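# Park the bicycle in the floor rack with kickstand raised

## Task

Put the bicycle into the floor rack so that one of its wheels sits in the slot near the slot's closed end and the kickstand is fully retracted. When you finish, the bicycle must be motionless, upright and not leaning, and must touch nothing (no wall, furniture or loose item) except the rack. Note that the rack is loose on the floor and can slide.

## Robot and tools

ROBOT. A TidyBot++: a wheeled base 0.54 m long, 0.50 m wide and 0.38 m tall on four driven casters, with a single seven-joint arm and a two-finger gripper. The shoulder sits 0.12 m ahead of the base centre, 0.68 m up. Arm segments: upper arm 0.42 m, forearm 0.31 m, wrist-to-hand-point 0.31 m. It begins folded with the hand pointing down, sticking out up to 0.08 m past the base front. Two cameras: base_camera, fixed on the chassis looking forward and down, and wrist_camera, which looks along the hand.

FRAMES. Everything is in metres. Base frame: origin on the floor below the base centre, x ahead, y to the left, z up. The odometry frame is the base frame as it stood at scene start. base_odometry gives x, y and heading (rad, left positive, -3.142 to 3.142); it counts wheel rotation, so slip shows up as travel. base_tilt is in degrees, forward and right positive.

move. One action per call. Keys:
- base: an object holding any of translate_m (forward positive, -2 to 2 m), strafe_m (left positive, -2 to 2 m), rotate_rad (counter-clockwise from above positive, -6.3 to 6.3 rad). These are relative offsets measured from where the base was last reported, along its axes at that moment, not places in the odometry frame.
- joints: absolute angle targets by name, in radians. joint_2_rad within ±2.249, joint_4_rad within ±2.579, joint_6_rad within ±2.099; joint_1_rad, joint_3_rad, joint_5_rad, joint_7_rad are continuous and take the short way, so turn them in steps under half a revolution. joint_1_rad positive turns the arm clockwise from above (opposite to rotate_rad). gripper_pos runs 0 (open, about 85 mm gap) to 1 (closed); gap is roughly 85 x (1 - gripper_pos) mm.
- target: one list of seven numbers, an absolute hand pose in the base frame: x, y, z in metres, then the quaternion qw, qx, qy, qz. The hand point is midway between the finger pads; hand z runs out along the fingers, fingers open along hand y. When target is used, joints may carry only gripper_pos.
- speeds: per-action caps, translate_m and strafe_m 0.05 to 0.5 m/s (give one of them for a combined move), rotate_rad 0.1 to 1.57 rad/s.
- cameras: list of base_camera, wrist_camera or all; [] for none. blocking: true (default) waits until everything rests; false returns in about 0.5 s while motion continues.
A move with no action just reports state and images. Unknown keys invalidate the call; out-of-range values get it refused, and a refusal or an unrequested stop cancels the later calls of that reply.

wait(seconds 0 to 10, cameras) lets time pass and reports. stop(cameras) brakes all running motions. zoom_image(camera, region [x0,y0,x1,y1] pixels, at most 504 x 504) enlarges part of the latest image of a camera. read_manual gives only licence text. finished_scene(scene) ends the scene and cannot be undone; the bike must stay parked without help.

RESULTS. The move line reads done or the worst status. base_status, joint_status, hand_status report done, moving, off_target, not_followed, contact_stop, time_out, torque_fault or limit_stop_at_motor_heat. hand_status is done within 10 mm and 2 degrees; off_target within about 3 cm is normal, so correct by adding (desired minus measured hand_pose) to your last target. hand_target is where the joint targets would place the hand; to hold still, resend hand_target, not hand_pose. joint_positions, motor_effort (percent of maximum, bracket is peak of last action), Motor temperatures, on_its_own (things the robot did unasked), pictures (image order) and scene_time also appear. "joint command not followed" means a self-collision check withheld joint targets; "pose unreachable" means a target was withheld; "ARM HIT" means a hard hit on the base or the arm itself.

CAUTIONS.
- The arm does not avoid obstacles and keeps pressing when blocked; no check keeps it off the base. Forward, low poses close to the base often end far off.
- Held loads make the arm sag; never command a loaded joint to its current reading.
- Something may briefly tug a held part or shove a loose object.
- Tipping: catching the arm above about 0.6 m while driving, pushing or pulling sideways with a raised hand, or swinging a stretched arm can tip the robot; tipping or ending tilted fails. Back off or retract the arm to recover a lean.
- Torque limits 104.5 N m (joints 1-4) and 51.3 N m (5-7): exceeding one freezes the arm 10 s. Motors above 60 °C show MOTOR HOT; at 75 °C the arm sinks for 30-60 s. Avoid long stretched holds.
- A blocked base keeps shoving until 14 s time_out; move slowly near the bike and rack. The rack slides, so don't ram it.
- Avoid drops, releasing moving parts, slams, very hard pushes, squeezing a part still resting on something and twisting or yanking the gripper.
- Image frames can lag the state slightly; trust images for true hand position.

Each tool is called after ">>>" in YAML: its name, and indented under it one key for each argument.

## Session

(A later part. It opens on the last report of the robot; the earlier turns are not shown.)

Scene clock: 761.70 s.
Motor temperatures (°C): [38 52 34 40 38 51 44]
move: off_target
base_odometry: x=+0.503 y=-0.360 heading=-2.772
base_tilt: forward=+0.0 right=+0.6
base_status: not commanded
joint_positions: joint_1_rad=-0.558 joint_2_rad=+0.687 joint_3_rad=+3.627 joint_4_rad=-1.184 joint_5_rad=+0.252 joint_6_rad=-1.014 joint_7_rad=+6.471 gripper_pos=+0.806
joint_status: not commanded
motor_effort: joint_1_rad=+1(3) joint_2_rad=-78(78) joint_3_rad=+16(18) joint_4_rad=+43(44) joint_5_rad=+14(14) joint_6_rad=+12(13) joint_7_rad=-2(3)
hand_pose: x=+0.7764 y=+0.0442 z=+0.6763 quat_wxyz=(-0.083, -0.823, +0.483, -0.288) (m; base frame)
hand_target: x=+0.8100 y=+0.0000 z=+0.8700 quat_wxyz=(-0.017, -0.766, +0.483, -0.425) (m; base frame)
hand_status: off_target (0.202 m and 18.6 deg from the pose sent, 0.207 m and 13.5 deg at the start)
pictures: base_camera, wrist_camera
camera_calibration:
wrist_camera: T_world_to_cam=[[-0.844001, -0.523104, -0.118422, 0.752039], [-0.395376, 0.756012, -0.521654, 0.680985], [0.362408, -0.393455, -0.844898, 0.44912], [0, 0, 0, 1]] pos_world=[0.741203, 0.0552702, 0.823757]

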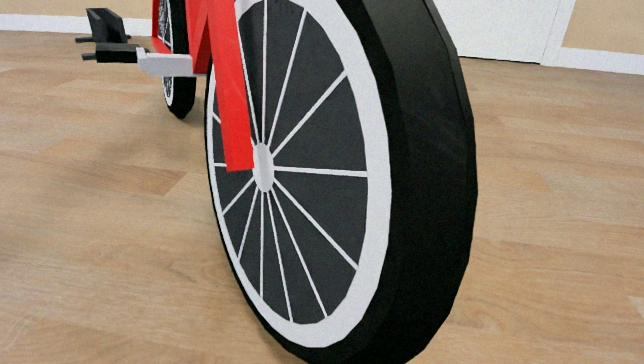

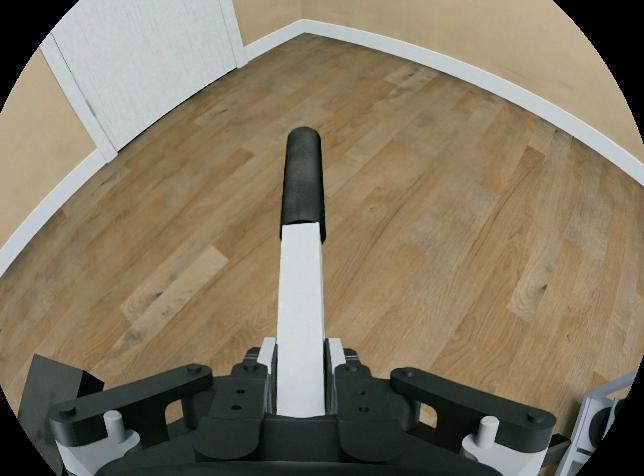

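>>> move:
  target: [0.81, 0.0, 0.78, 0.017, 0.7656, -0.4829, 0.4247]

>>> zoom_image:
  camera: "base_camera"
  region: [0, 0, 260, 180]

Scene clock: 763.70 s.
Motor temperatures (°C): [38 52 34 40 38 51 44]
move: off_target
base_odometry: x=+0.503 y=-0.360 heading=-2.772
base_tilt: forward=+0.0 right=+0.6
base_status: not commanded
joint_positions: joint_1_rad=-0.654 joint_2_rad=+0.685 joint_3_rad=+3.833 joint_4_rad=-1.371 joint_5_rad=+0.252 joint_6_rad=-0.811 joint_7_rad=+6.468 gripper_pos=+0.806
joint_status: not commanded
motor_effort: joint_1_rad=-2(5) joint_2_rad=-55(78) joint_3_rad=+15(17) joint_4_rad=+31(43) joint_5_rad=+7(14) joint_6_rad=+10(12) joint_7_rad=-3(3)
hand_pose: x=+0.7696 y=-0.0092 z=+0.6666 quat_wxyz=(-0.107, -0.804, +0.479, -0.336) (m; base frame)
hand_target: x=+0.8100 y=+0.0000 z=+0.7800 quat_wxyz=(-0.017, -0.766, +0.483, -0.425) (m; base frame)
hand_status: off_target (0.121 m and 15.1 deg from the pose sent, 0.118 m and 18.6 deg at the start)
pictures: base_camera, wrist_camera
camera_calibration:
wrist_camera: T_world_to_cam=[[-0.844543, -0.520036, -0.127712, 0.723843], [-0.344869, 0.710665, -0.613206, 0.735286], [0.409649, -0.473834, -0.779531, 0.34176], [0, 0, 0, 1]] pos_world=[0.724893, 0.0158199, 0.809738]

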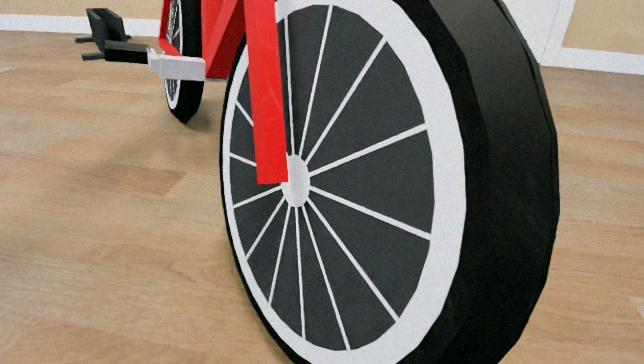

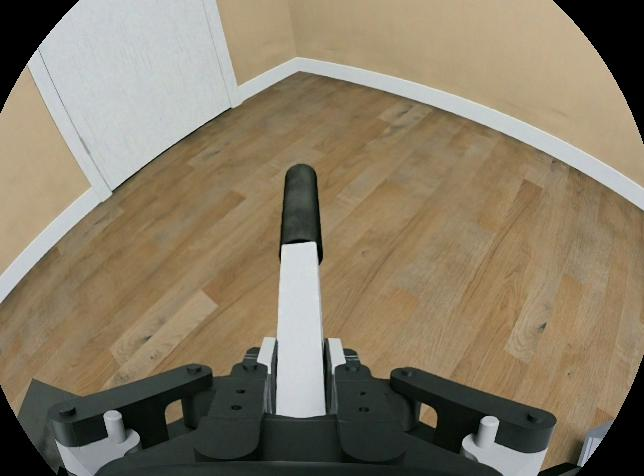

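Scaled by 1.938.

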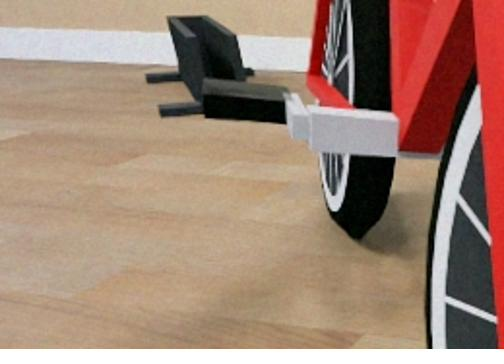

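>>> move:
  target: [0.78, 0.06, 0.77, 0.017, 0.7656, -0.4829, 0.4247]

>>> zoom_image:
  camera: "base_camera"
  region: [0, 0, 260, 180]

Scene clock: 765.83 s.
Motor temperatures (°C): [38 52 34 41 38 51 44]
move: off_target
base_odometry: x=+0.503 y=-0.360 heading=-2.772
base_tilt: forward=+0.0 right=+0.6
base_status: not commanded
joint_positions: joint_1_rad=-0.832 joint_2_rad=+0.668 joint_3_rad=+3.882 joint_4_rad=-1.416 joint_5_rad=+0.313 joint_6_rad=-0.811 joint_7_rad=+6.341 gripper_pos=+0.806
joint_status: not commanded
motor_effort: joint_1_rad=-2(5) joint_2_rad=-50(55) joint_3_rad=+12(15) joint_4_rad=+28(31) joint_5_rad=+2(8) joint_6_rad=+8(11) joint_7_rad=-4(5)
hand_pose: x=+0.7533 y=+0.0608 z=+0.6792 quat_wxyz=(-0.091, -0.805, +0.460, -0.364) (m; base frame)
hand_target: x=+0.7800 y=+0.0600 z=+0.7700 quat_wxyz=(-0.017, -0.766, +0.483, -0.425) (m; base frame)
hand_status: off_target (0.095 m and 12.1 deg from the pose sent, 0.125 m and 15.1 deg at the start)
pictures: base_camera, wrist_camera
camera_calibration:
wrist_camera: T_world_to_cam=[[-0.810478, -0.561903, -0.165498, 0.750608], [-0.343788, 0.685045, -0.642279, 0.708154], [0.474273, -0.463657, -0.74839, 0.320976], [0, 0, 0, 1]] pos_world=[0.699576, 0.0854744, 0.819273]

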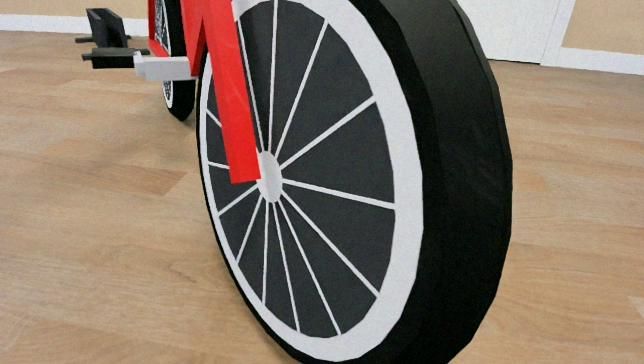

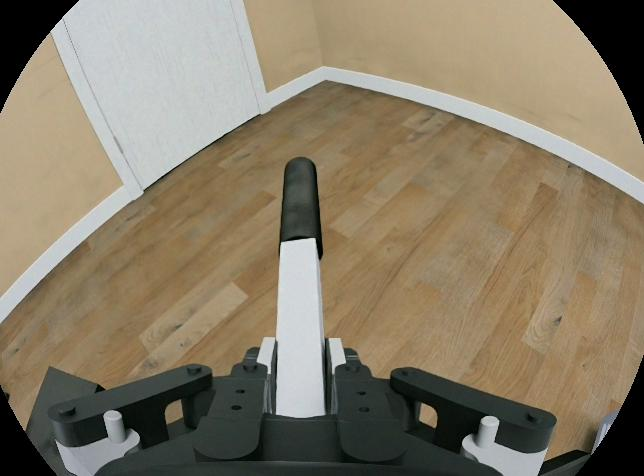

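Scaled by 1.938.

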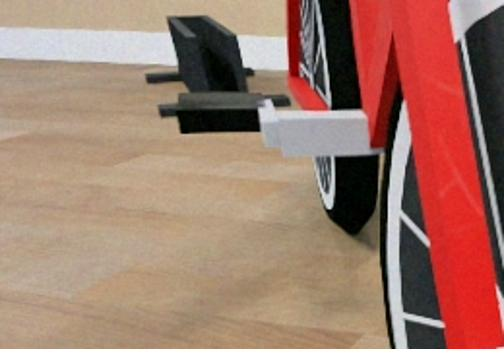

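>>> move:
  base: {"translate_m": 0.22, "strafe_m": 0.1, "rotate_rad": 0.04}
  speeds: {"translate_m": 0.1, "rotate_rad": 0.1}

>>> zoom_image:
  camera: "base_camera"
  region: [0, 0, 260, 180]

Scene clock: 769.13 s.
Motor temperatures (°C): [38 52 34 41 38 51 44]
move: done
base_odometry: x=+0.334 y=-0.533 heading=-2.732
base_tilt: forward=+0.0 right=+0.6
base_status: done
joint_positions: joint_1_rad=-0.839 joint_2_rad=+0.662 joint_3_rad=+3.877 joint_4_rad=-1.434 joint_5_rad=+0.317 joint_6_rad=-0.809 joint_7_rad=+6.314 gripper_pos=+0.806
joint_status: not commanded
motor_effort: joint_1_rad=-2(5) joint_2_rad=-51(58) joint_3_rad=+15(20) joint_4_rad=+30(34) joint_5_rad=+8(13) joint_6_rad=+9(13) joint_7_rad=-3(5)
hand_pose: x=+0.7471 y=+0.0628 z=+0.6748 quat_wxyz=(-0.088, -0.802, +0.468, -0.361) (m; base frame)
hand_target: x=+0.7800 y=+0.0600 z=+0.7700 quat_wxyz=(-0.017, -0.766, +0.483, -0.425) (m; base frame)
hand_status: not commanded
pictures: base_camera, wrist_camera
camera_calibration:
wrist_camera: T_world_to_cam=[[-0.817673, -0.549081, -0.172978, 0.75562], [-0.334616, 0.697814, -0.633314, 0.688145], [0.468447, -0.459963, -0.754315, 0.3296], [0, 0, 0, 1]] pos_world=[0.693714, 0.0863026, 0.81514]

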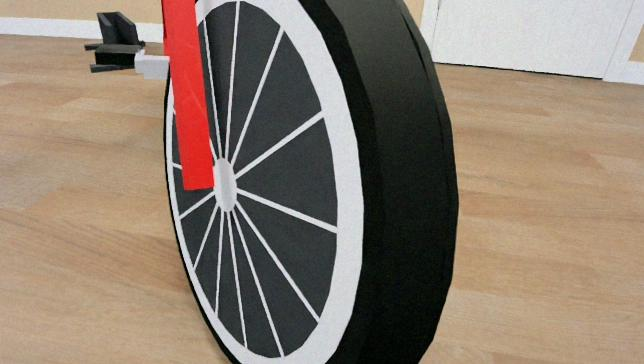

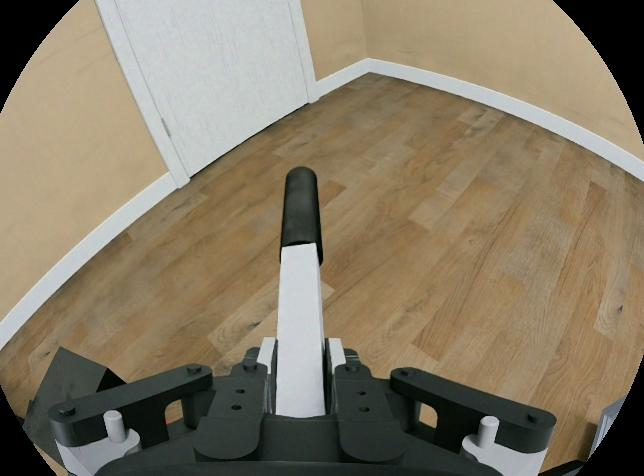

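Scaled by 1.938.

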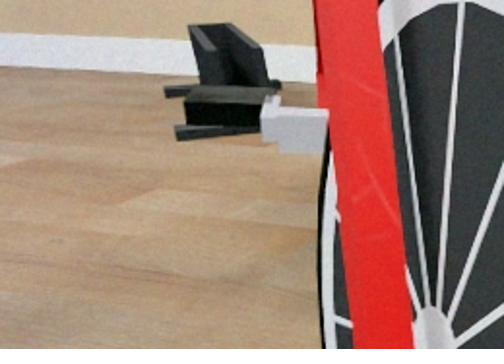

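>>> move:
  target: [0.79, 0.01, 0.86, 0.017, 0.7656, -0.4829, 0.4247]

Scene clock: 771.07 s.
Motor temperatures (°C): [38 52 34 41 38 51 44]
move: off_target
base_odometry: x=+0.334 y=-0.533 heading=-2.732
base_tilt: forward=+0.0 right=+0.6
base_status: not commanded
joint_positions: joint_1_rad=-0.611 joint_2_rad=+0.658 joint_3_rad=+3.639 joint_4_rad=-1.276 joint_5_rad=+0.321 joint_6_rad=-0.965 joint_7_rad=+6.374 gripper_pos=+0.807
joint_status: not commanded
motor_effort: joint_1_rad=+0(2) joint_2_rad=-71(71) joint_3_rad=+15(16) joint_4_rad=+39(40) joint_5_rad=+12(14) joint_6_rad=+10(10) joint_7_rad=-2(3)
hand_pose: x=+0.7611 y=+0.0479 z=+0.6729 quat_wxyz=(-0.087, -0.813, +0.488, -0.305) (m; base frame)
hand_target: x=+0.7900 y=+0.0100 z=+0.8600 quat_wxyz=(-0.017, -0.766, +0.483, -0.425) (m; base frame)
hand_status: off_target (0.193 m and 16.8 deg from the pose sent, 0.197 m and 11.9 deg at the start)
pictures: base_camera, wrist_camera
camera_calibration:
wrist_camera: T_world_to_cam=[[-0.8488, -0.511807, -0.132636, 0.75339], [-0.366447, 0.75032, -0.550215, 0.667807], [0.381124, -0.418418, -0.824422, 0.42645], [0, 0, 0, 1]] pos_world=[0.721663, 0.0629558, 0.818939]

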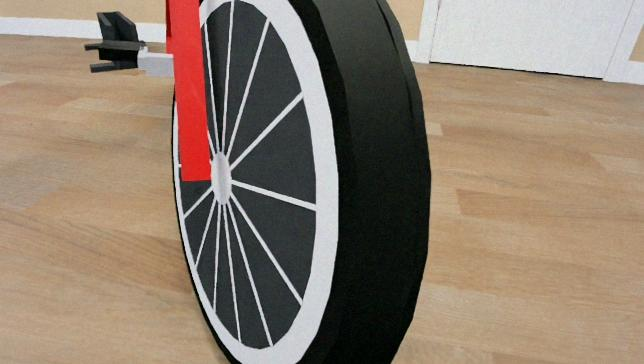

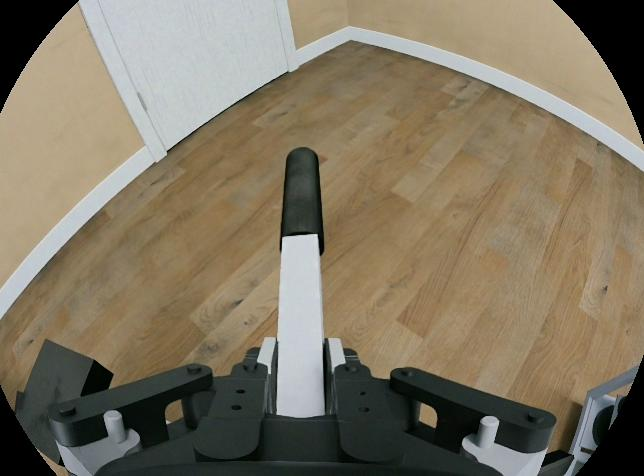

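>>> move:
  base: {"translate_m": 0.105, "strafe_m": -0.25, "rotate_rad": 0.235}
  speeds: {"translate_m": 0.1, "rotate_rad": 0.1}

>>> zoom_image:
  camera: "base_camera"
  region: [0, 0, 260, 180]

Scene clock: 774.37 s.
Motor temperatures (°C): [38 53 34 41 38 51 44]
move: done
base_odometry: x=+0.138 y=-0.346 heading=-2.496
base_tilt: forward=+0.0 right=+0.6
base_status: done
joint_positions: joint_1_rad=-0.607 joint_2_rad=+0.672 joint_3_rad=+3.597 joint_4_rad=-1.291 joint_5_rad=+0.321 joint_6_rad=-0.980 joint_7_rad=+6.375 gripper_pos=+0.814
joint_status: not commanded
motor_effort: joint_1_rad=+3(6) joint_2_rad=-80(83) joint_3_rad=+22(23) joint_4_rad=+44(47) joint_5_rad=+25(26) joint_6_rad=+8(12) joint_7_rad=+2(3)
hand_pose: x=+0.7490 y=+0.0608 z=+0.6508 quat_wxyz=(-0.096, -0.825, +0.480, -0.283) (m; base frame)
hand_target: x=+0.7900 y=+0.0100 z=+0.8600 quat_wxyz=(-0.017, -0.766, +0.483, -0.425) (m; base frame)
hand_status: not commanded
pictures: base_camera, wrist_camera
camera_calibration:
wrist_camera: T_world_to_cam=[[-0.846563, -0.524557, -0.0903975, 0.718372], [-0.406708, 0.747001, -0.525907, 0.656058], [0.343395, -0.408447, -0.845725, 0.459755], [0, 0, 0, 1]] pos_world=[0.717094, 0.0745368, 0.798791]

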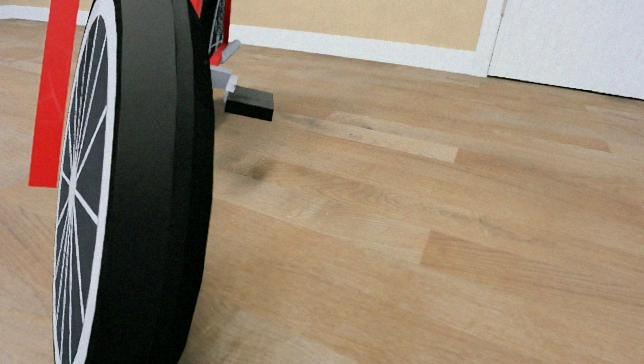

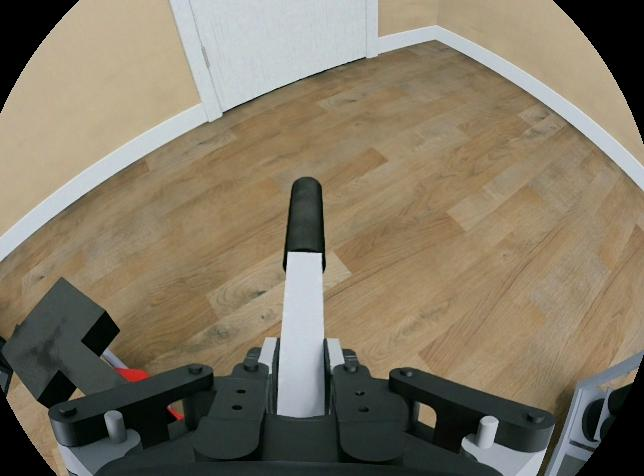

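Scaled by 1.938.

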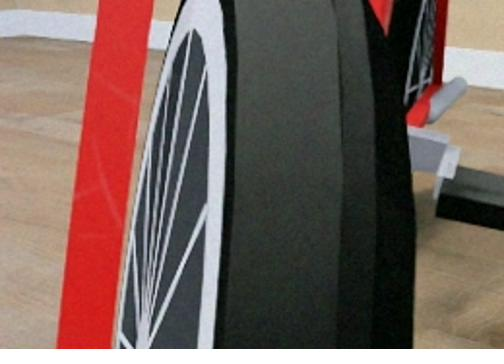

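>>> move:
  base: {"translate_m": -0.29, "strafe_m": -0.08}
  speeds: {"translate_m": 0.1}

Scene clock: 778.47 s.
Motor temperatures (°C): [38 53 34 41 38 51 44]
move: done
base_odometry: x=+0.321 y=-0.107 heading=-2.496
base_tilt: forward=+0.0 right=+0.6
base_status: done
joint_positions: joint_1_rad=-0.606 joint_2_rad=+0.652 joint_3_rad=+3.613 joint_4_rad=-1.274 joint_5_rad=+0.325 joint_6_rad=-0.999 joint_7_rad=+6.385 gripper_pos=+0.815
joint_status: not commanded
motor_effort: joint_1_rad=+0(5) joint_2_rad=-74(84) joint_3_rad=+15(23) joint_4_rad=+41(43) joint_5_rad=+13(25) joint_6_rad=+9(13) joint_7_rad=-2(4)
hand_pose: x=+0.7519 y=+0.0524 z=+0.6708 quat_wxyz=(-0.095, -0.819, +0.484, -0.292) (m; base frame)
hand_target: x=+0.7900 y=+0.0100 z=+0.8600 quat_wxyz=(-0.017, -0.766, +0.483, -0.425) (m; base frame)
hand_status: not commanded
pictures: base_camera, wrist_camera
camera_calibration:
wrist_camera: T_world_to_cam=[[-0.849714, -0.516703, -0.104899, 0.729845], [-0.388497, 0.748099, -0.537976, 0.668399], [0.356448, -0.416373, -0.836408, 0.456579], [0, 0, 0, 1]] pos_world=[0.717084, 0.0671919, 0.818029]

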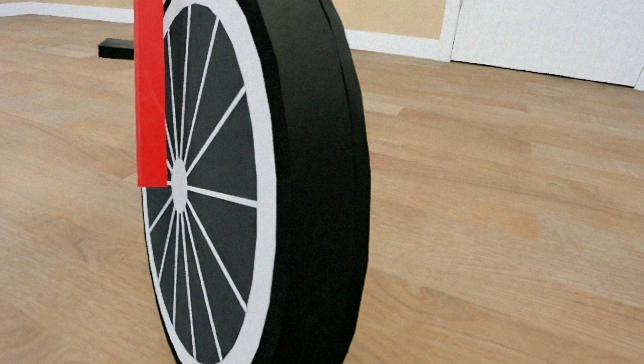

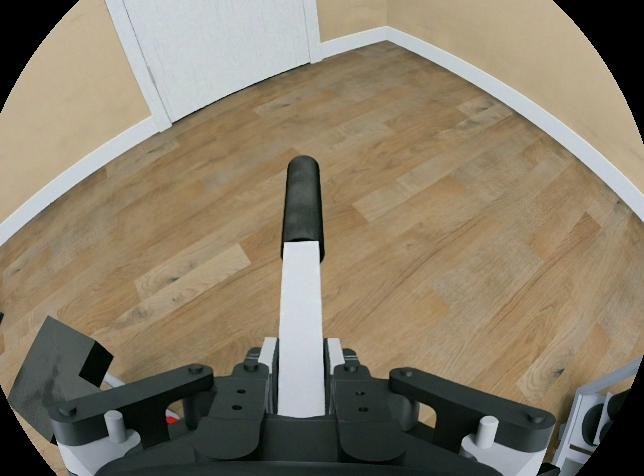

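>>> move:
  target: [0.755, 0.092, 0.78, 0.0530, 0.7218, -0.5462, 0.4217]

Scene clock: 780.53 s.
Motor temperatures (°C): [38 54 34 41 38 51 44]
move: off_target
base_odometry: x=+0.321 y=-0.107 heading=-2.496
base_tilt: forward=+0.0 right=+0.6
base_status: not commanded
joint_positions: joint_1_rad=-0.865 joint_2_rad=+0.689 joint_3_rad=+3.774 joint_4_rad=-1.286 joint_5_rad=+0.362 joint_6_rad=-1.041 joint_7_rad=+6.119 gripper_pos=+0.815
joint_status: not commanded
motor_effort: joint_1_rad=+0(3) joint_2_rad=-56(75) joint_3_rad=+15(16) joint_4_rad=+30(42) joint_5_rad=+10(15) joint_6_rad=+7(9) joint_7_rad=-4(4)
hand_pose: x=+0.7293 y=+0.1195 z=+0.6851 quat_wxyz=(-0.093, -0.773, +0.521, -0.349) (m; base frame)
hand_target: x=+0.7550 y=+0.0920 z=+0.7800 quat_wxyz=(-0.053, -0.722, +0.546, -0.422) (m; base frame)
hand_status: off_target (0.102 m and 11.5 deg from the pose sent, 0.116 m and 20.5 deg at the start)
pictures: base_camera, wrist_camera
camera_calibration:
wrist_camera: T_world_to_cam=[[-0.874545, -0.442826, -0.197677, 0.819746], [-0.244297, 0.754426, -0.609229, 0.560031], [0.418916, -0.484507, -0.76796, 0.420252], [0, 0, 0, 1]] pos_world=[0.677668, 0.144118, 0.825969]

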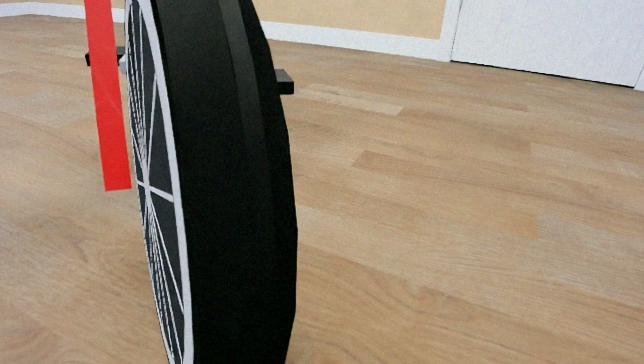

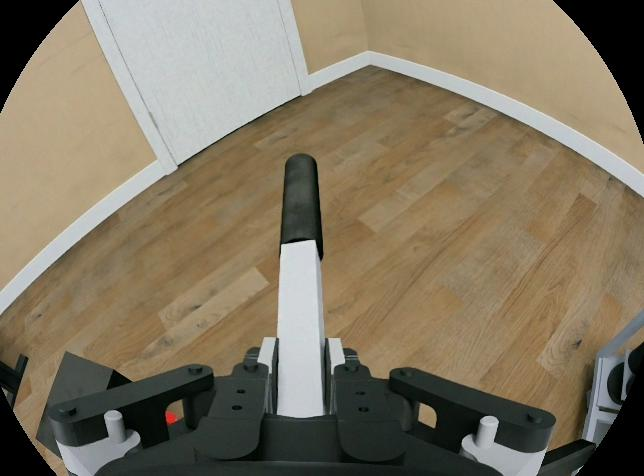

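>>> move:
  target: [0.748, 0.088, 0.78, 0.0824, 0.6818, -0.5954, 0.4170]

Scene clock: 782.23 s.
Motor temperatures (°C): [38 54 35 41 38 51 44]
move: off_target
base_odometry: x=+0.321 y=-0.107 heading=-2.496
base_tilt: forward=+0.0 right=+0.6
base_status: not commanded
joint_positions: joint_1_rad=-0.865 joint_2_rad=+0.749 joint_3_rad=+3.783 joint_4_rad=-1.187 joint_5_rad=+0.362 joint_6_rad=-1.182 joint_7_rad=+6.049 gripper_pos=+0.815
joint_status: not commanded
motor_effort: joint_1_rad=-1(1) joint_2_rad=-57(58) joint_3_rad=+16(16) joint_4_rad=+29(31) joint_5_rad=+12(13) joint_6_rad=+5(7) joint_7_rad=-4(4)
hand_pose: x=+0.7235 y=+0.1186 z=+0.6880 quat_wxyz=(-0.127, -0.741, +0.558, -0.353) (m; base frame)
hand_target: x=+0.7480 y=+0.0880 z=+0.7800 quat_wxyz=(-0.082, -0.682, +0.595, -0.417) (m; base frame)
hand_status: off_target (0.100 m and 12.0 deg from the pose sent, 0.102 m and 15.7 deg at the start)
pictures: base_camera, wrist_camera
camera_calibration:
wrist_camera: T_world_to_cam=[[-0.92024, -0.346475, -0.181973, 0.825617], [-0.158152, 0.754556, -0.636893, 0.517701], [0.357977, -0.557315, -0.749168, 0.46427], [0, 0, 0, 1]] pos_world=[0.675443, 0.154167, 0.827776]

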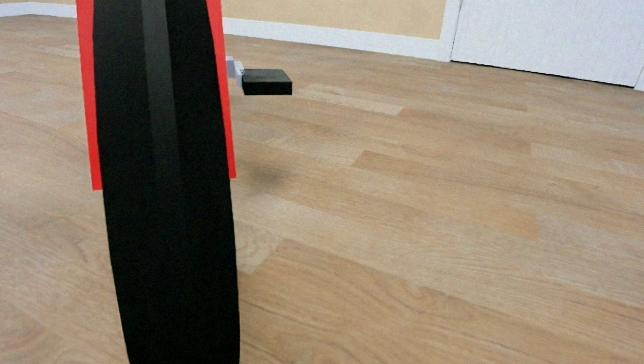

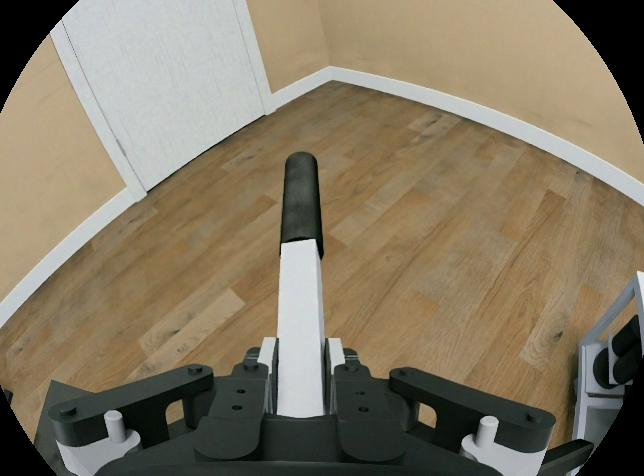

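>>> move:
  base: {"translate_m": -0.009, "strafe_m": 0.146, "rotate_rad": -0.2}
  speeds: {"translate_m": 0.15, "rotate_rad": 0.2}
  target: [0.748, 0.088, 0.78, 0.0404, 0.7378, -0.5244, 0.4231]

>>> zoom_image:
  camera: "base_camera"
  region: [0, 0, 260, 180]

Scene clock: 792.10 s.
Motor temperatures (°C): [38 54 35 41 38 51 44]
move: off_target
base_odometry: x=+0.416 y=-0.218 heading=-2.697
base_tilt: forward=+0.0 right=+0.6
base_status: done
joint_positions: joint_1_rad=-0.871 joint_2_rad=+0.655 joint_3_rad=+3.787 joint_4_rad=-1.366 joint_5_rad=+0.422 joint_6_rad=-1.040 joint_7_rad=+6.054 gripper_pos=+0.815
joint_status: not commanded
motor_effort: joint_1_rad=-1(4) joint_2_rad=-51(57) joint_3_rad=+13(17) joint_4_rad=+28(31) joint_5_rad=+9(14) joint_6_rad=+5(7) joint_7_rad=-4(5)
hand_pose: x=+0.7106 y=+0.0859 z=+0.6877 quat_wxyz=(-0.115, -0.754, +0.539, -0.357) (m; base frame)
hand_target: x=+0.7480 y=+0.0880 z=+0.7800 quat_wxyz=(-0.040, -0.738, +0.524, -0.423) (m; base frame)
hand_status: off_target (0.100 m and 11.7 deg from the pose sent, 0.100 m and 13.4 deg at the start)
pictures: base_camera, wrist_camera
camera_calibration:
wrist_camera: T_world_to_cam=[[-0.89975, -0.39298, -0.189779, 0.797215], [-0.192949, 0.74828, -0.634703, 0.563904], [0.391433, -0.534457, -0.74909, 0.424608], [0, 0, 0, 1]] pos_world=[0.659894, 0.118266, 0.827276]

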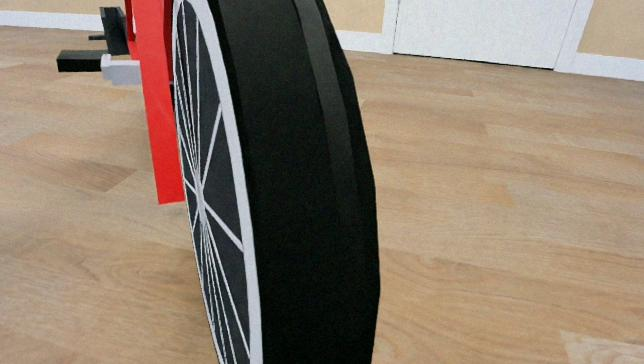

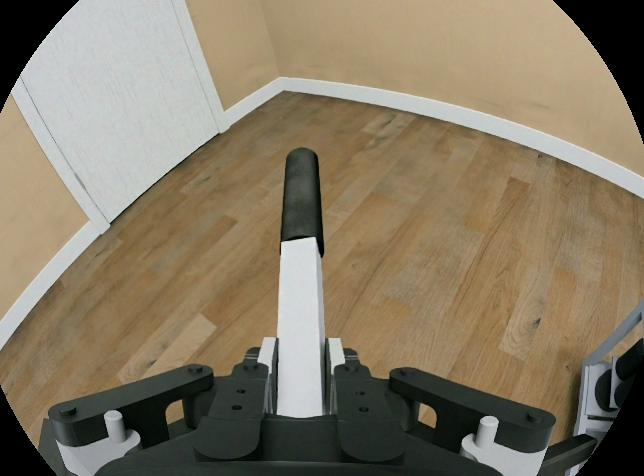

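Scaled by 1.938.

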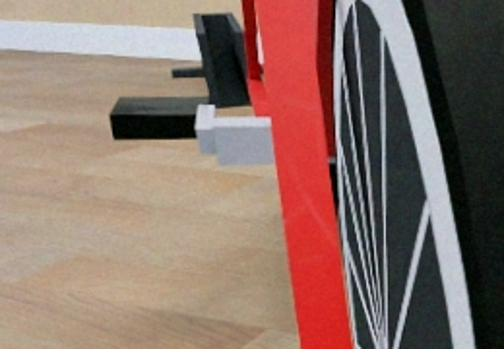

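>>> move:
  base: {"translate_m": 0.007, "strafe_m": 0.214, "rotate_rad": -0.3}
  speeds: {"translate_m": 0.15, "rotate_rad": 0.2}
  target: [0.74, 0.11, 0.78, -0.0233, 0.8079, -0.4082, 0.4244]

>>> zoom_image:
  camera: "base_camera"
  region: [0, 0, 260, 180]

Scene clock: 794.40 s.
Motor temperatures (°C): [38 54 35 41 38 51 44]
move: off_target
base_odometry: x=+0.502 y=-0.415 heading=-2.998
base_tilt: forward=+0.0 right=+0.6
base_status: done
joint_positions: joint_1_rad=-0.871 joint_2_rad=+0.499 joint_3_rad=+3.722 joint_4_rad=-1.586 joint_5_rad=+0.522 joint_6_rad=-0.780 joint_7_rad=+6.167 gripper_pos=+0.815
joint_status: not commanded
motor_effort: joint_1_rad=+0(4) joint_2_rad=-46(51) joint_3_rad=+10(15) joint_4_rad=+29(31) joint_5_rad=+5(10) joint_6_rad=+7(9) joint_7_rad=-4(4)
hand_pose: x=+0.7038 y=+0.0978 z=+0.6893 quat_wxyz=(-0.052, -0.823, +0.434, -0.362) (m; base frame)
hand_target: x=+0.7400 y=+0.1100 z=+0.7800 quat_wxyz=(+0.023, -0.808, +0.408, -0.424) (m; base frame)
hand_status: off_target (0.098 m and 11.8 deg from the pose sent, 0.100 m and 24.0 deg at the start)
pictures: base_camera, wrist_camera
camera_calibration:
wrist_camera: T_world_to_cam=[[-0.756509, -0.620703, -0.205965, 0.728633], [-0.394747, 0.684491, -0.612901, 0.687981], [0.52141, -0.382361, -0.762844, 0.338035], [0, 0, 0, 1]] pos_world=[0.646541, 0.1106, 0.829605]

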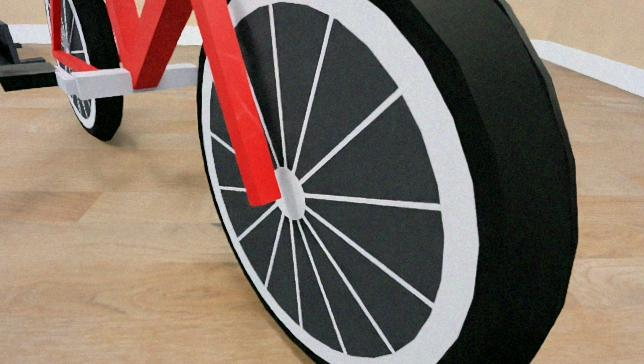

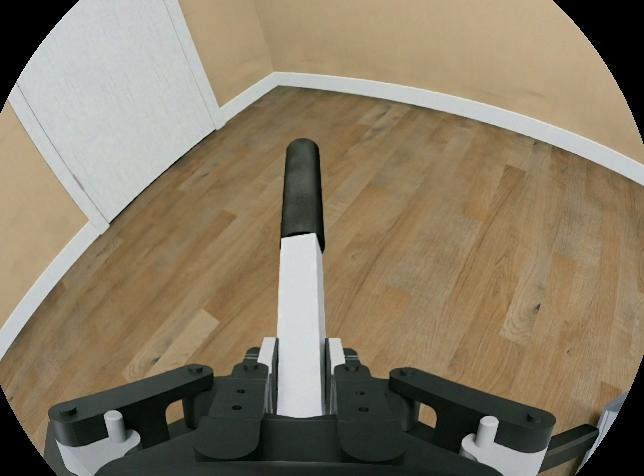

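Scaled by 1.938.

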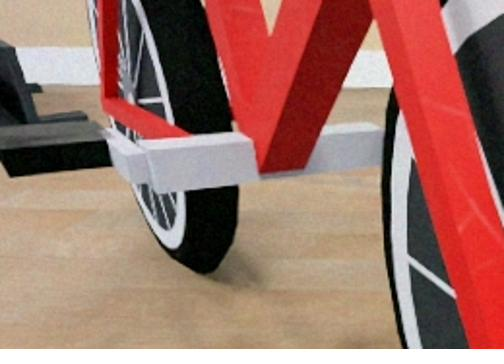

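>>> move:
  base: {"translate_m": 0.216, "strafe_m": 0.208}
  speeds: {"translate_m": 0.12}
  target: [0.74, 0.11, 0.78, -0.0084, 0.7931, -0.4363, 0.4249]

>>> zoom_image:
  camera: "base_camera"
  region: [0, 0, 260, 180]

Scene clock: 798.10 s.
Motor temperatures (°C): [38 54 35 42 38 51 44]
move: off_target
base_odometry: x=+0.318 y=-0.652 heading=-2.998
base_tilt: forward=+0.0 right=+0.6
base_status: done
joint_positions: joint_1_rad=-0.887 joint_2_rad=+0.514 joint_3_rad=+3.712 joint_4_rad=-1.548 joint_5_rad=+0.524 joint_6_rad=-0.812 joint_7_rad=+6.160 gripper_pos=+0.815
joint_status: not commanded
motor_effort: joint_1_rad=+0(6) joint_2_rad=-47(51) joint_3_rad=+11(14) joint_4_rad=+30(36) joint_5_rad=+7(10) joint_6_rad=+8(12) joint_7_rad=-2(4)
hand_pose: x=+0.7070 y=+0.1143 z=+0.6942 quat_wxyz=(-0.052, -0.824, +0.429, -0.366) (m; base frame)
hand_target: x=+0.7400 y=+0.1100 z=+0.7800 quat_wxyz=(+0.008, -0.793, +0.436, -0.425) (m; base frame)
hand_status: off_target (0.092 m and 10.4 deg from the pose sent, 0.098 m and 10.6 deg at the start)
pictures: base_camera, wrist_camera
camera_calibration:
wrist_camera: T_world_to_cam=[[-0.749925, -0.628927, -0.205093, 0.738075], [-0.397551, 0.676272, -0.620169, 0.688913], [0.52874, -0.383546, -0.757184, 0.337402], [0, 0, 0, 1]] pos_world=[0.64898, 0.127712, 0.834092]

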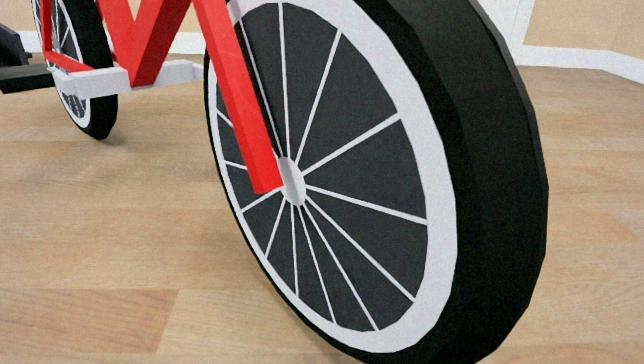

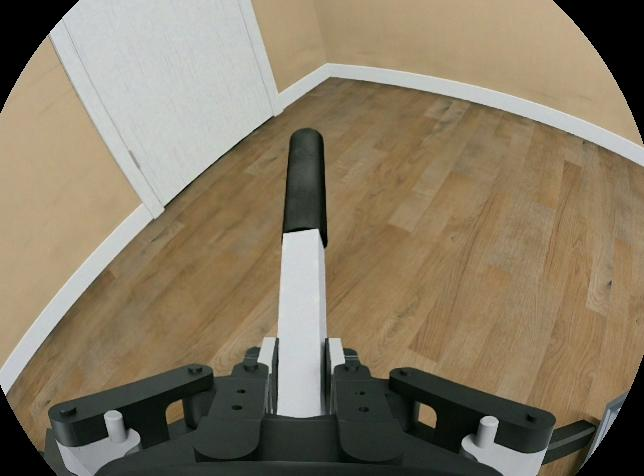

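Scaled by 1.938.

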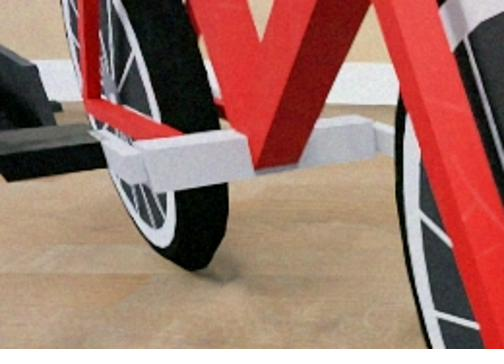

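>>> move:
  base: {"translate_m": -0.182, "strafe_m": -0.386, "rotate_rad": 0.15}
  speeds: {"translate_m": 0.12, "rotate_rad": 0.1}

>>> zoom_image:
  camera: "base_camera"
  region: [0, 0, 260, 180]

Scene clock: 802.93 s.
Motor temperatures (°C): [38 54 35 42 38 51 44]
move: done
base_odometry: x=+0.443 y=-0.243 heading=-2.847
base_tilt: forward=+0.0 right=+0.6
base_status: done
joint_positions: joint_1_rad=-0.885 joint_2_rad=+0.515 joint_3_rad=+3.713 joint_4_rad=-1.565 joint_5_rad=+0.525 joint_6_rad=-0.818 joint_7_rad=+6.160 gripper_pos=+0.815
joint_status: not commanded
motor_effort: joint_1_rad=+0(5) joint_2_rad=-50(52) joint_3_rad=+13(15) joint_4_rad=+32(37) joint_5_rad=+13(16) joint_6_rad=+6(11) joint_7_rad=-1(2)
hand_pose: x=+0.7005 y=+0.1073 z=+0.6873 quat_wxyz=(-0.062, -0.825, +0.432, -0.360) (m; base frame)
hand_target: x=+0.7400 y=+0.1100 z=+0.7800 quat_wxyz=(+0.008, -0.793, +0.436, -0.425) (m; base frame)
hand_status: not commanded
pictures: base_camera, wrist_camera
camera_calibration:
wrist_camera: T_world_to_cam=[[-0.760526, -0.62237, -0.185083, 0.720295], [-0.401646, 0.674894, -0.61903, 0.689004], [0.510178, -0.396451, -0.763247, 0.351451], [0, 0, 0, 1]] pos_world=[0.645236, 0.122619, 0.828073]

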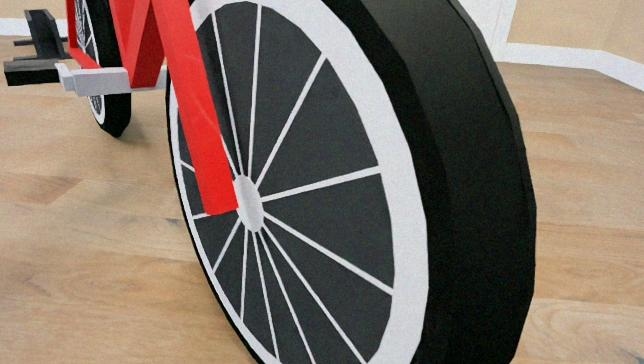

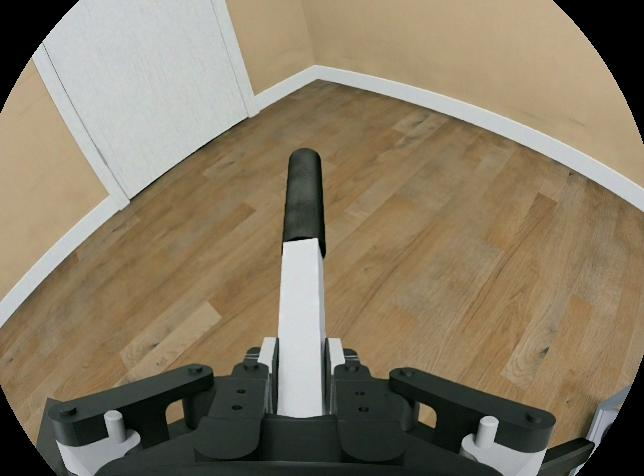

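Scaled by 1.938.

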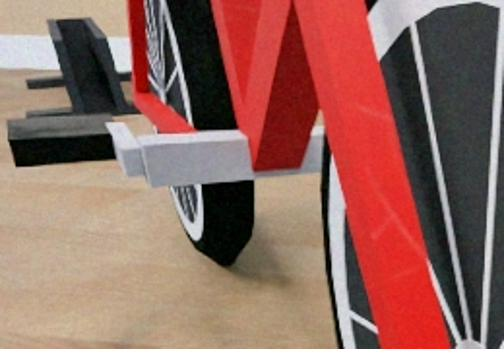

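>>> zoom_image:
  camera: "base_camera"
  region: [0, 0, 100, 80]

Scaled by 5.040.

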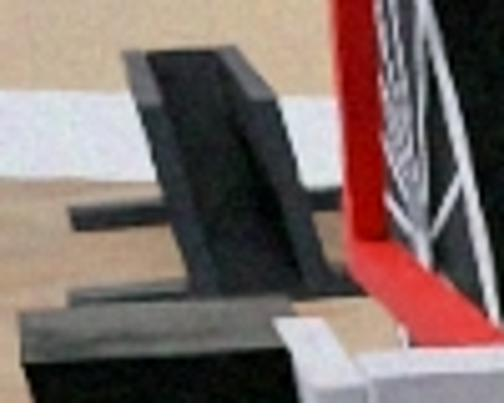

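>>> move:
  base: {"translate_m": 0.298, "strafe_m": 0.267}
  speeds: {"translate_m": 0.12}
  target: [0.735, 0.118, 0.78, 0.0043, 0.7796, -0.4599, 0.4250]

>>> zoom_image:
  camera: "base_camera"
  region: [0, 0, 100, 80]

>>> zoom_image:
  camera: "base_camera"
  region: [0, 0, 260, 180]

Scene clock: 807.73 s.
Motor temperatures (°C): [38 54 35 42 38 51 44]
move: off_target
base_odometry: x=+0.235 y=-0.585 heading=-2.848
base_tilt: forward=+0.0 right=+0.6
base_status: done
joint_positions: joint_1_rad=-0.899 joint_2_rad=+0.542 joint_3_rad=+3.701 joint_4_rad=-1.503 joint_5_rad=+0.525 joint_6_rad=-0.884 joint_7_rad=+6.112 gripper_pos=+0.815
joint_status: not commanded
motor_effort: joint_1_rad=+0(3) joint_2_rad=-49(53) joint_3_rad=+11(14) joint_4_rad=+30(38) joint_5_rad=+9(15) joint_6_rad=+6(10) joint_7_rad=-2(2)
hand_pose: x=+0.7033 y=+0.1227 z=+0.6937 quat_wxyz=(-0.065, -0.814, +0.448, -0.364) (m; base frame)
hand_target: x=+0.7350 y=+0.1180 z=+0.7800 quat_wxyz=(-0.004, -0.780, +0.460, -0.425) (m; base frame)
hand_status: off_target (0.092 m and 10.7 deg from the pose sent, 0.100 m and 11.7 deg at the start)
pictures: base_camera, wrist_camera
camera_calibration:
wrist_camera: T_world_to_cam=[[-0.780755, -0.592778, -0.197575, 0.752487], [-0.366055, 0.690189, -0.624214, 0.660422], [0.506384, -0.415034, -0.755858, 0.360878], [0, 0, 0, 1]] pos_world=[0.646516, 0.140018, 0.833689]

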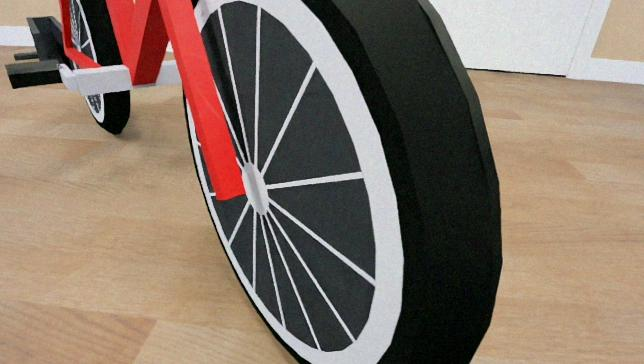

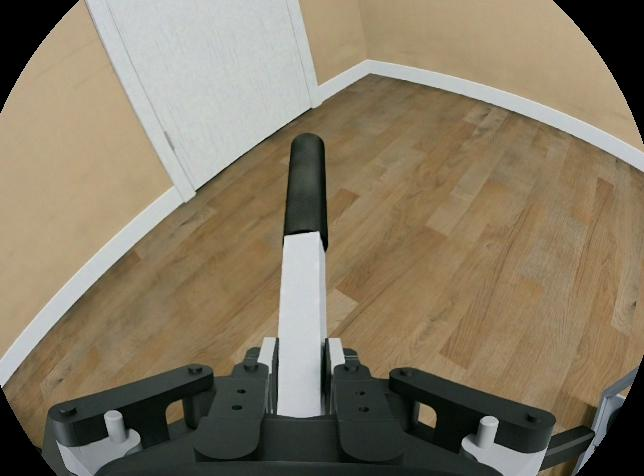

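Scaled by 5.040.

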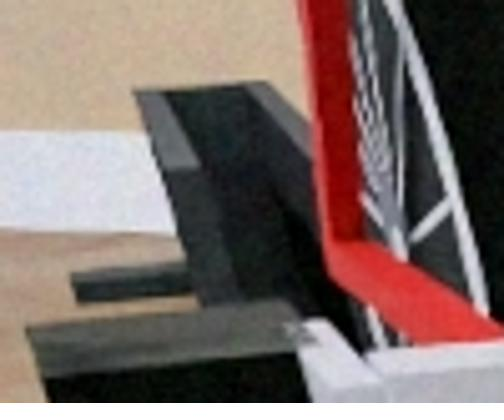

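Scaled by 1.938.

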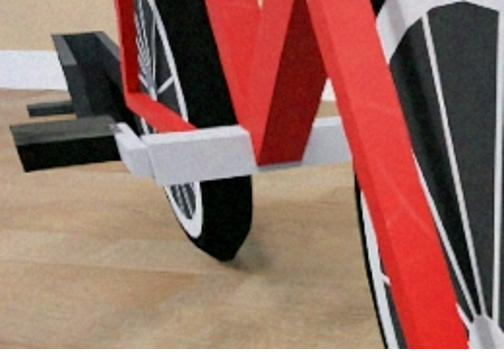

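>>> move:
  base: {"translate_m": 0.157, "strafe_m": 0.124}
  speeds: {"translate_m": 0.1}
  target: [0.729, 0.113, 0.78, 0.0298, 0.7506, -0.5058, 0.4240]

>>> zoom_image:
  camera: "base_camera"
  region: [0, 0, 100, 80]

>>> zoom_image:
  camera: "base_camera"
  region: [0, 0, 260, 180]

Scene clock: 811.23 s.
Motor temperatures (°C): [38 54 35 42 38 51 44]
move: off_target
base_odometry: x=+0.121 y=-0.750 heading=-2.847
base_tilt: forward=+0.0 right=+0.6
base_status: done
joint_positions: joint_1_rad=-0.923 joint_2_rad=+0.587 joint_3_rad=+3.719 joint_4_rad=-1.436 joint_5_rad=+0.525 joint_6_rad=-0.983 joint_7_rad=+6.051 gripper_pos=+0.815
joint_status: not commanded
motor_effort: joint_1_rad=+1(4) joint_2_rad=-50(53) joint_3_rad=+13(16) joint_4_rad=+30(35) joint_5_rad=+12(15) joint_6_rad=+5(10) joint_7_rad=-2(3)
hand_pose: x=+0.7015 y=+0.1244 z=+0.6985 quat_wxyz=(-0.090, -0.791, +0.477, -0.373) (m; base frame)
hand_target: x=+0.7290 y=+0.1130 z=+0.7800 quat_wxyz=(-0.030, -0.751, +0.506, -0.424) (m; base frame)
hand_status: off_target (0.087 m and 10.7 deg from the pose sent, 0.091 m and 12.6 deg at the start)
pictures: base_camera, wrist_camera
camera_calibration:
wrist_camera: T_world_to_cam=[[-0.826082, -0.530441, -0.190318, 0.771965], [-0.299883, 0.699687, -0.648466, 0.630928], [0.477136, -0.478613, -0.737069, 0.381407], [0, 0, 0, 1]] pos_world=[0.644928, 0.150576, 0.837177]

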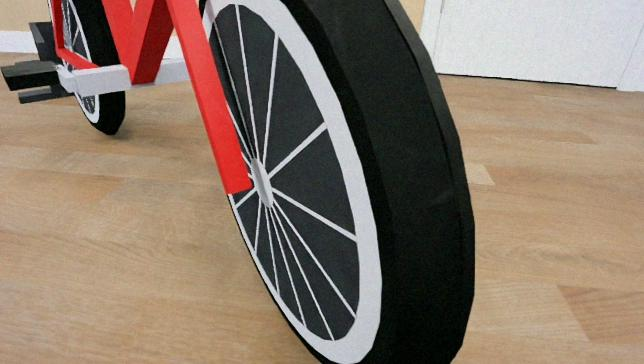

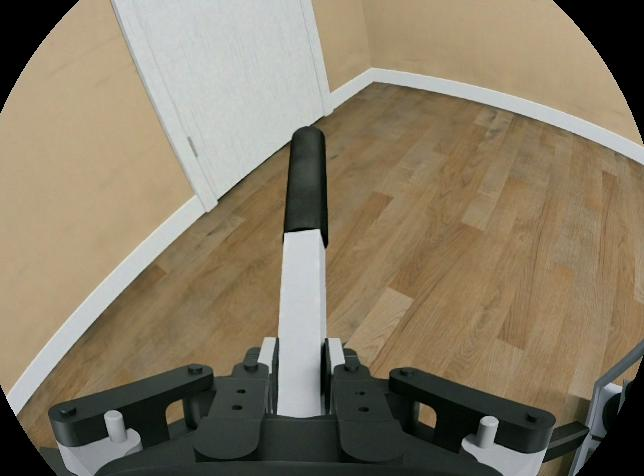

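Scaled by 5.040.

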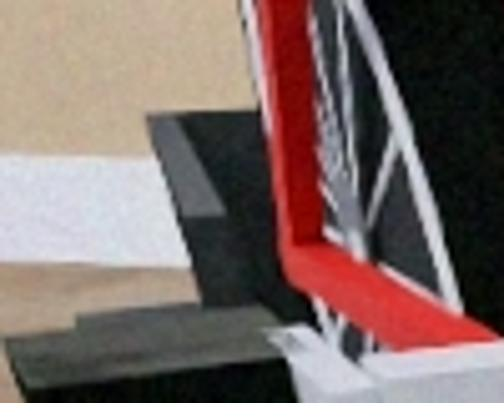

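Scaled by 1.938.

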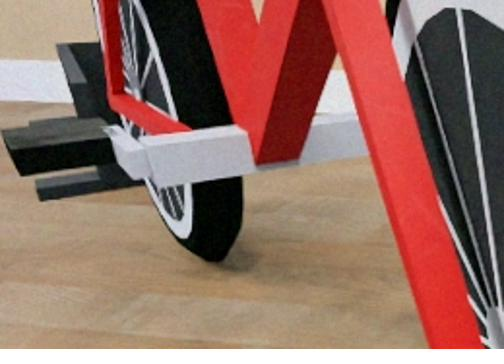

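>>> move:
  base: {"translate_m": -0.454, "strafe_m": -0.533}
  speeds: {"translate_m": 0.15}
  target: [0.737, 0.120, 0.78, -0.0063, 0.7908, -0.4403, 0.4250]

>>> zoom_image:
  camera: "base_camera"
  region: [0, 0, 260, 180]

Scene clock: 817.47 s.
Motor temperatures (°C): [38 53 35 42 38 51 44]
move: off_target
base_odometry: x=+0.400 y=-0.108 heading=-2.847
base_tilt: forward=+0.0 right=+0.6
base_status: done
joint_positions: joint_1_rad=-0.902 joint_2_rad=+0.434 joint_3_rad=+3.722 joint_4_rad=-1.456 joint_5_rad=+0.566 joint_6_rad=-0.849 joint_7_rad=+6.066 gripper_pos=+0.999
joint_status: not commanded
on_its_own: gripper_pos moved +0.184 to your old target +1.000
motor_effort: joint_1_rad=+0(5) joint_2_rad=-30(51) joint_3_rad=+5(16) joint_4_rad=+19(29) joint_5_rad=+2(13) joint_6_rad=+2(12) joint_7_rad=+1(2)
hand_pose: x=+0.7271 y=+0.1217 z=+0.7762 quat_wxyz=(+0.013, -0.783, +0.469, -0.409) (m; base frame)
hand_target: x=+0.7370 y=+0.1200 z=+0.7800 quat_wxyz=(+0.006, -0.791, +0.440, -0.425) (m; base frame)
hand_status: off_target (0.011 m and 4.0 deg from the pose sent, 0.089 m and 13.3 deg at the start)
pictures: base_camera, wrist_camera
camera_calibration:
wrist_camera: T_world_to_cam=[[-0.731592, -0.564096, -0.382842, 0.891346], [-0.262877, 0.751556, -0.605029, 0.623913], [0.629022, -0.341994, -0.69812, 0.267924], [0, 0, 0, 1]] pos_world=[0.647584, 0.125528, 0.905774]

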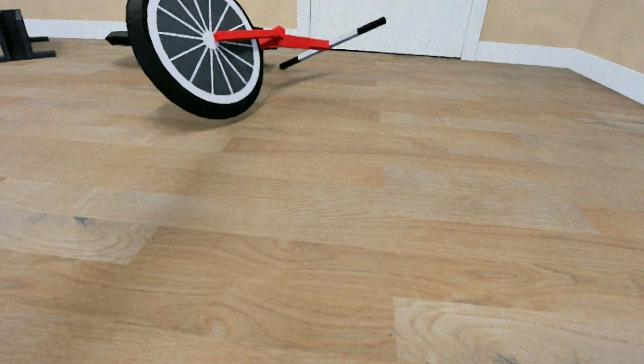

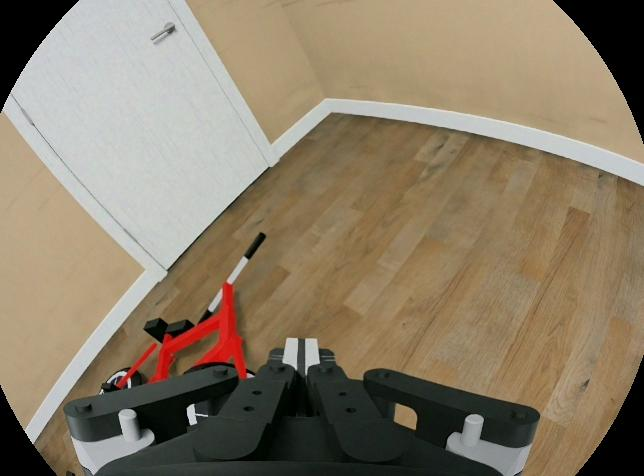

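Scaled by 1.938.

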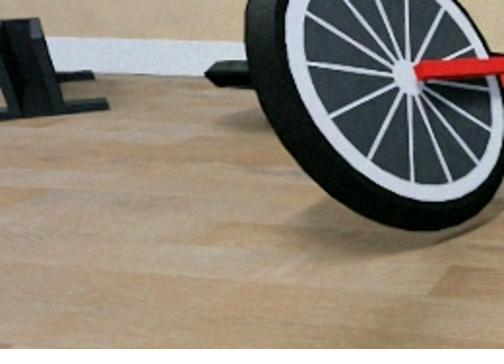

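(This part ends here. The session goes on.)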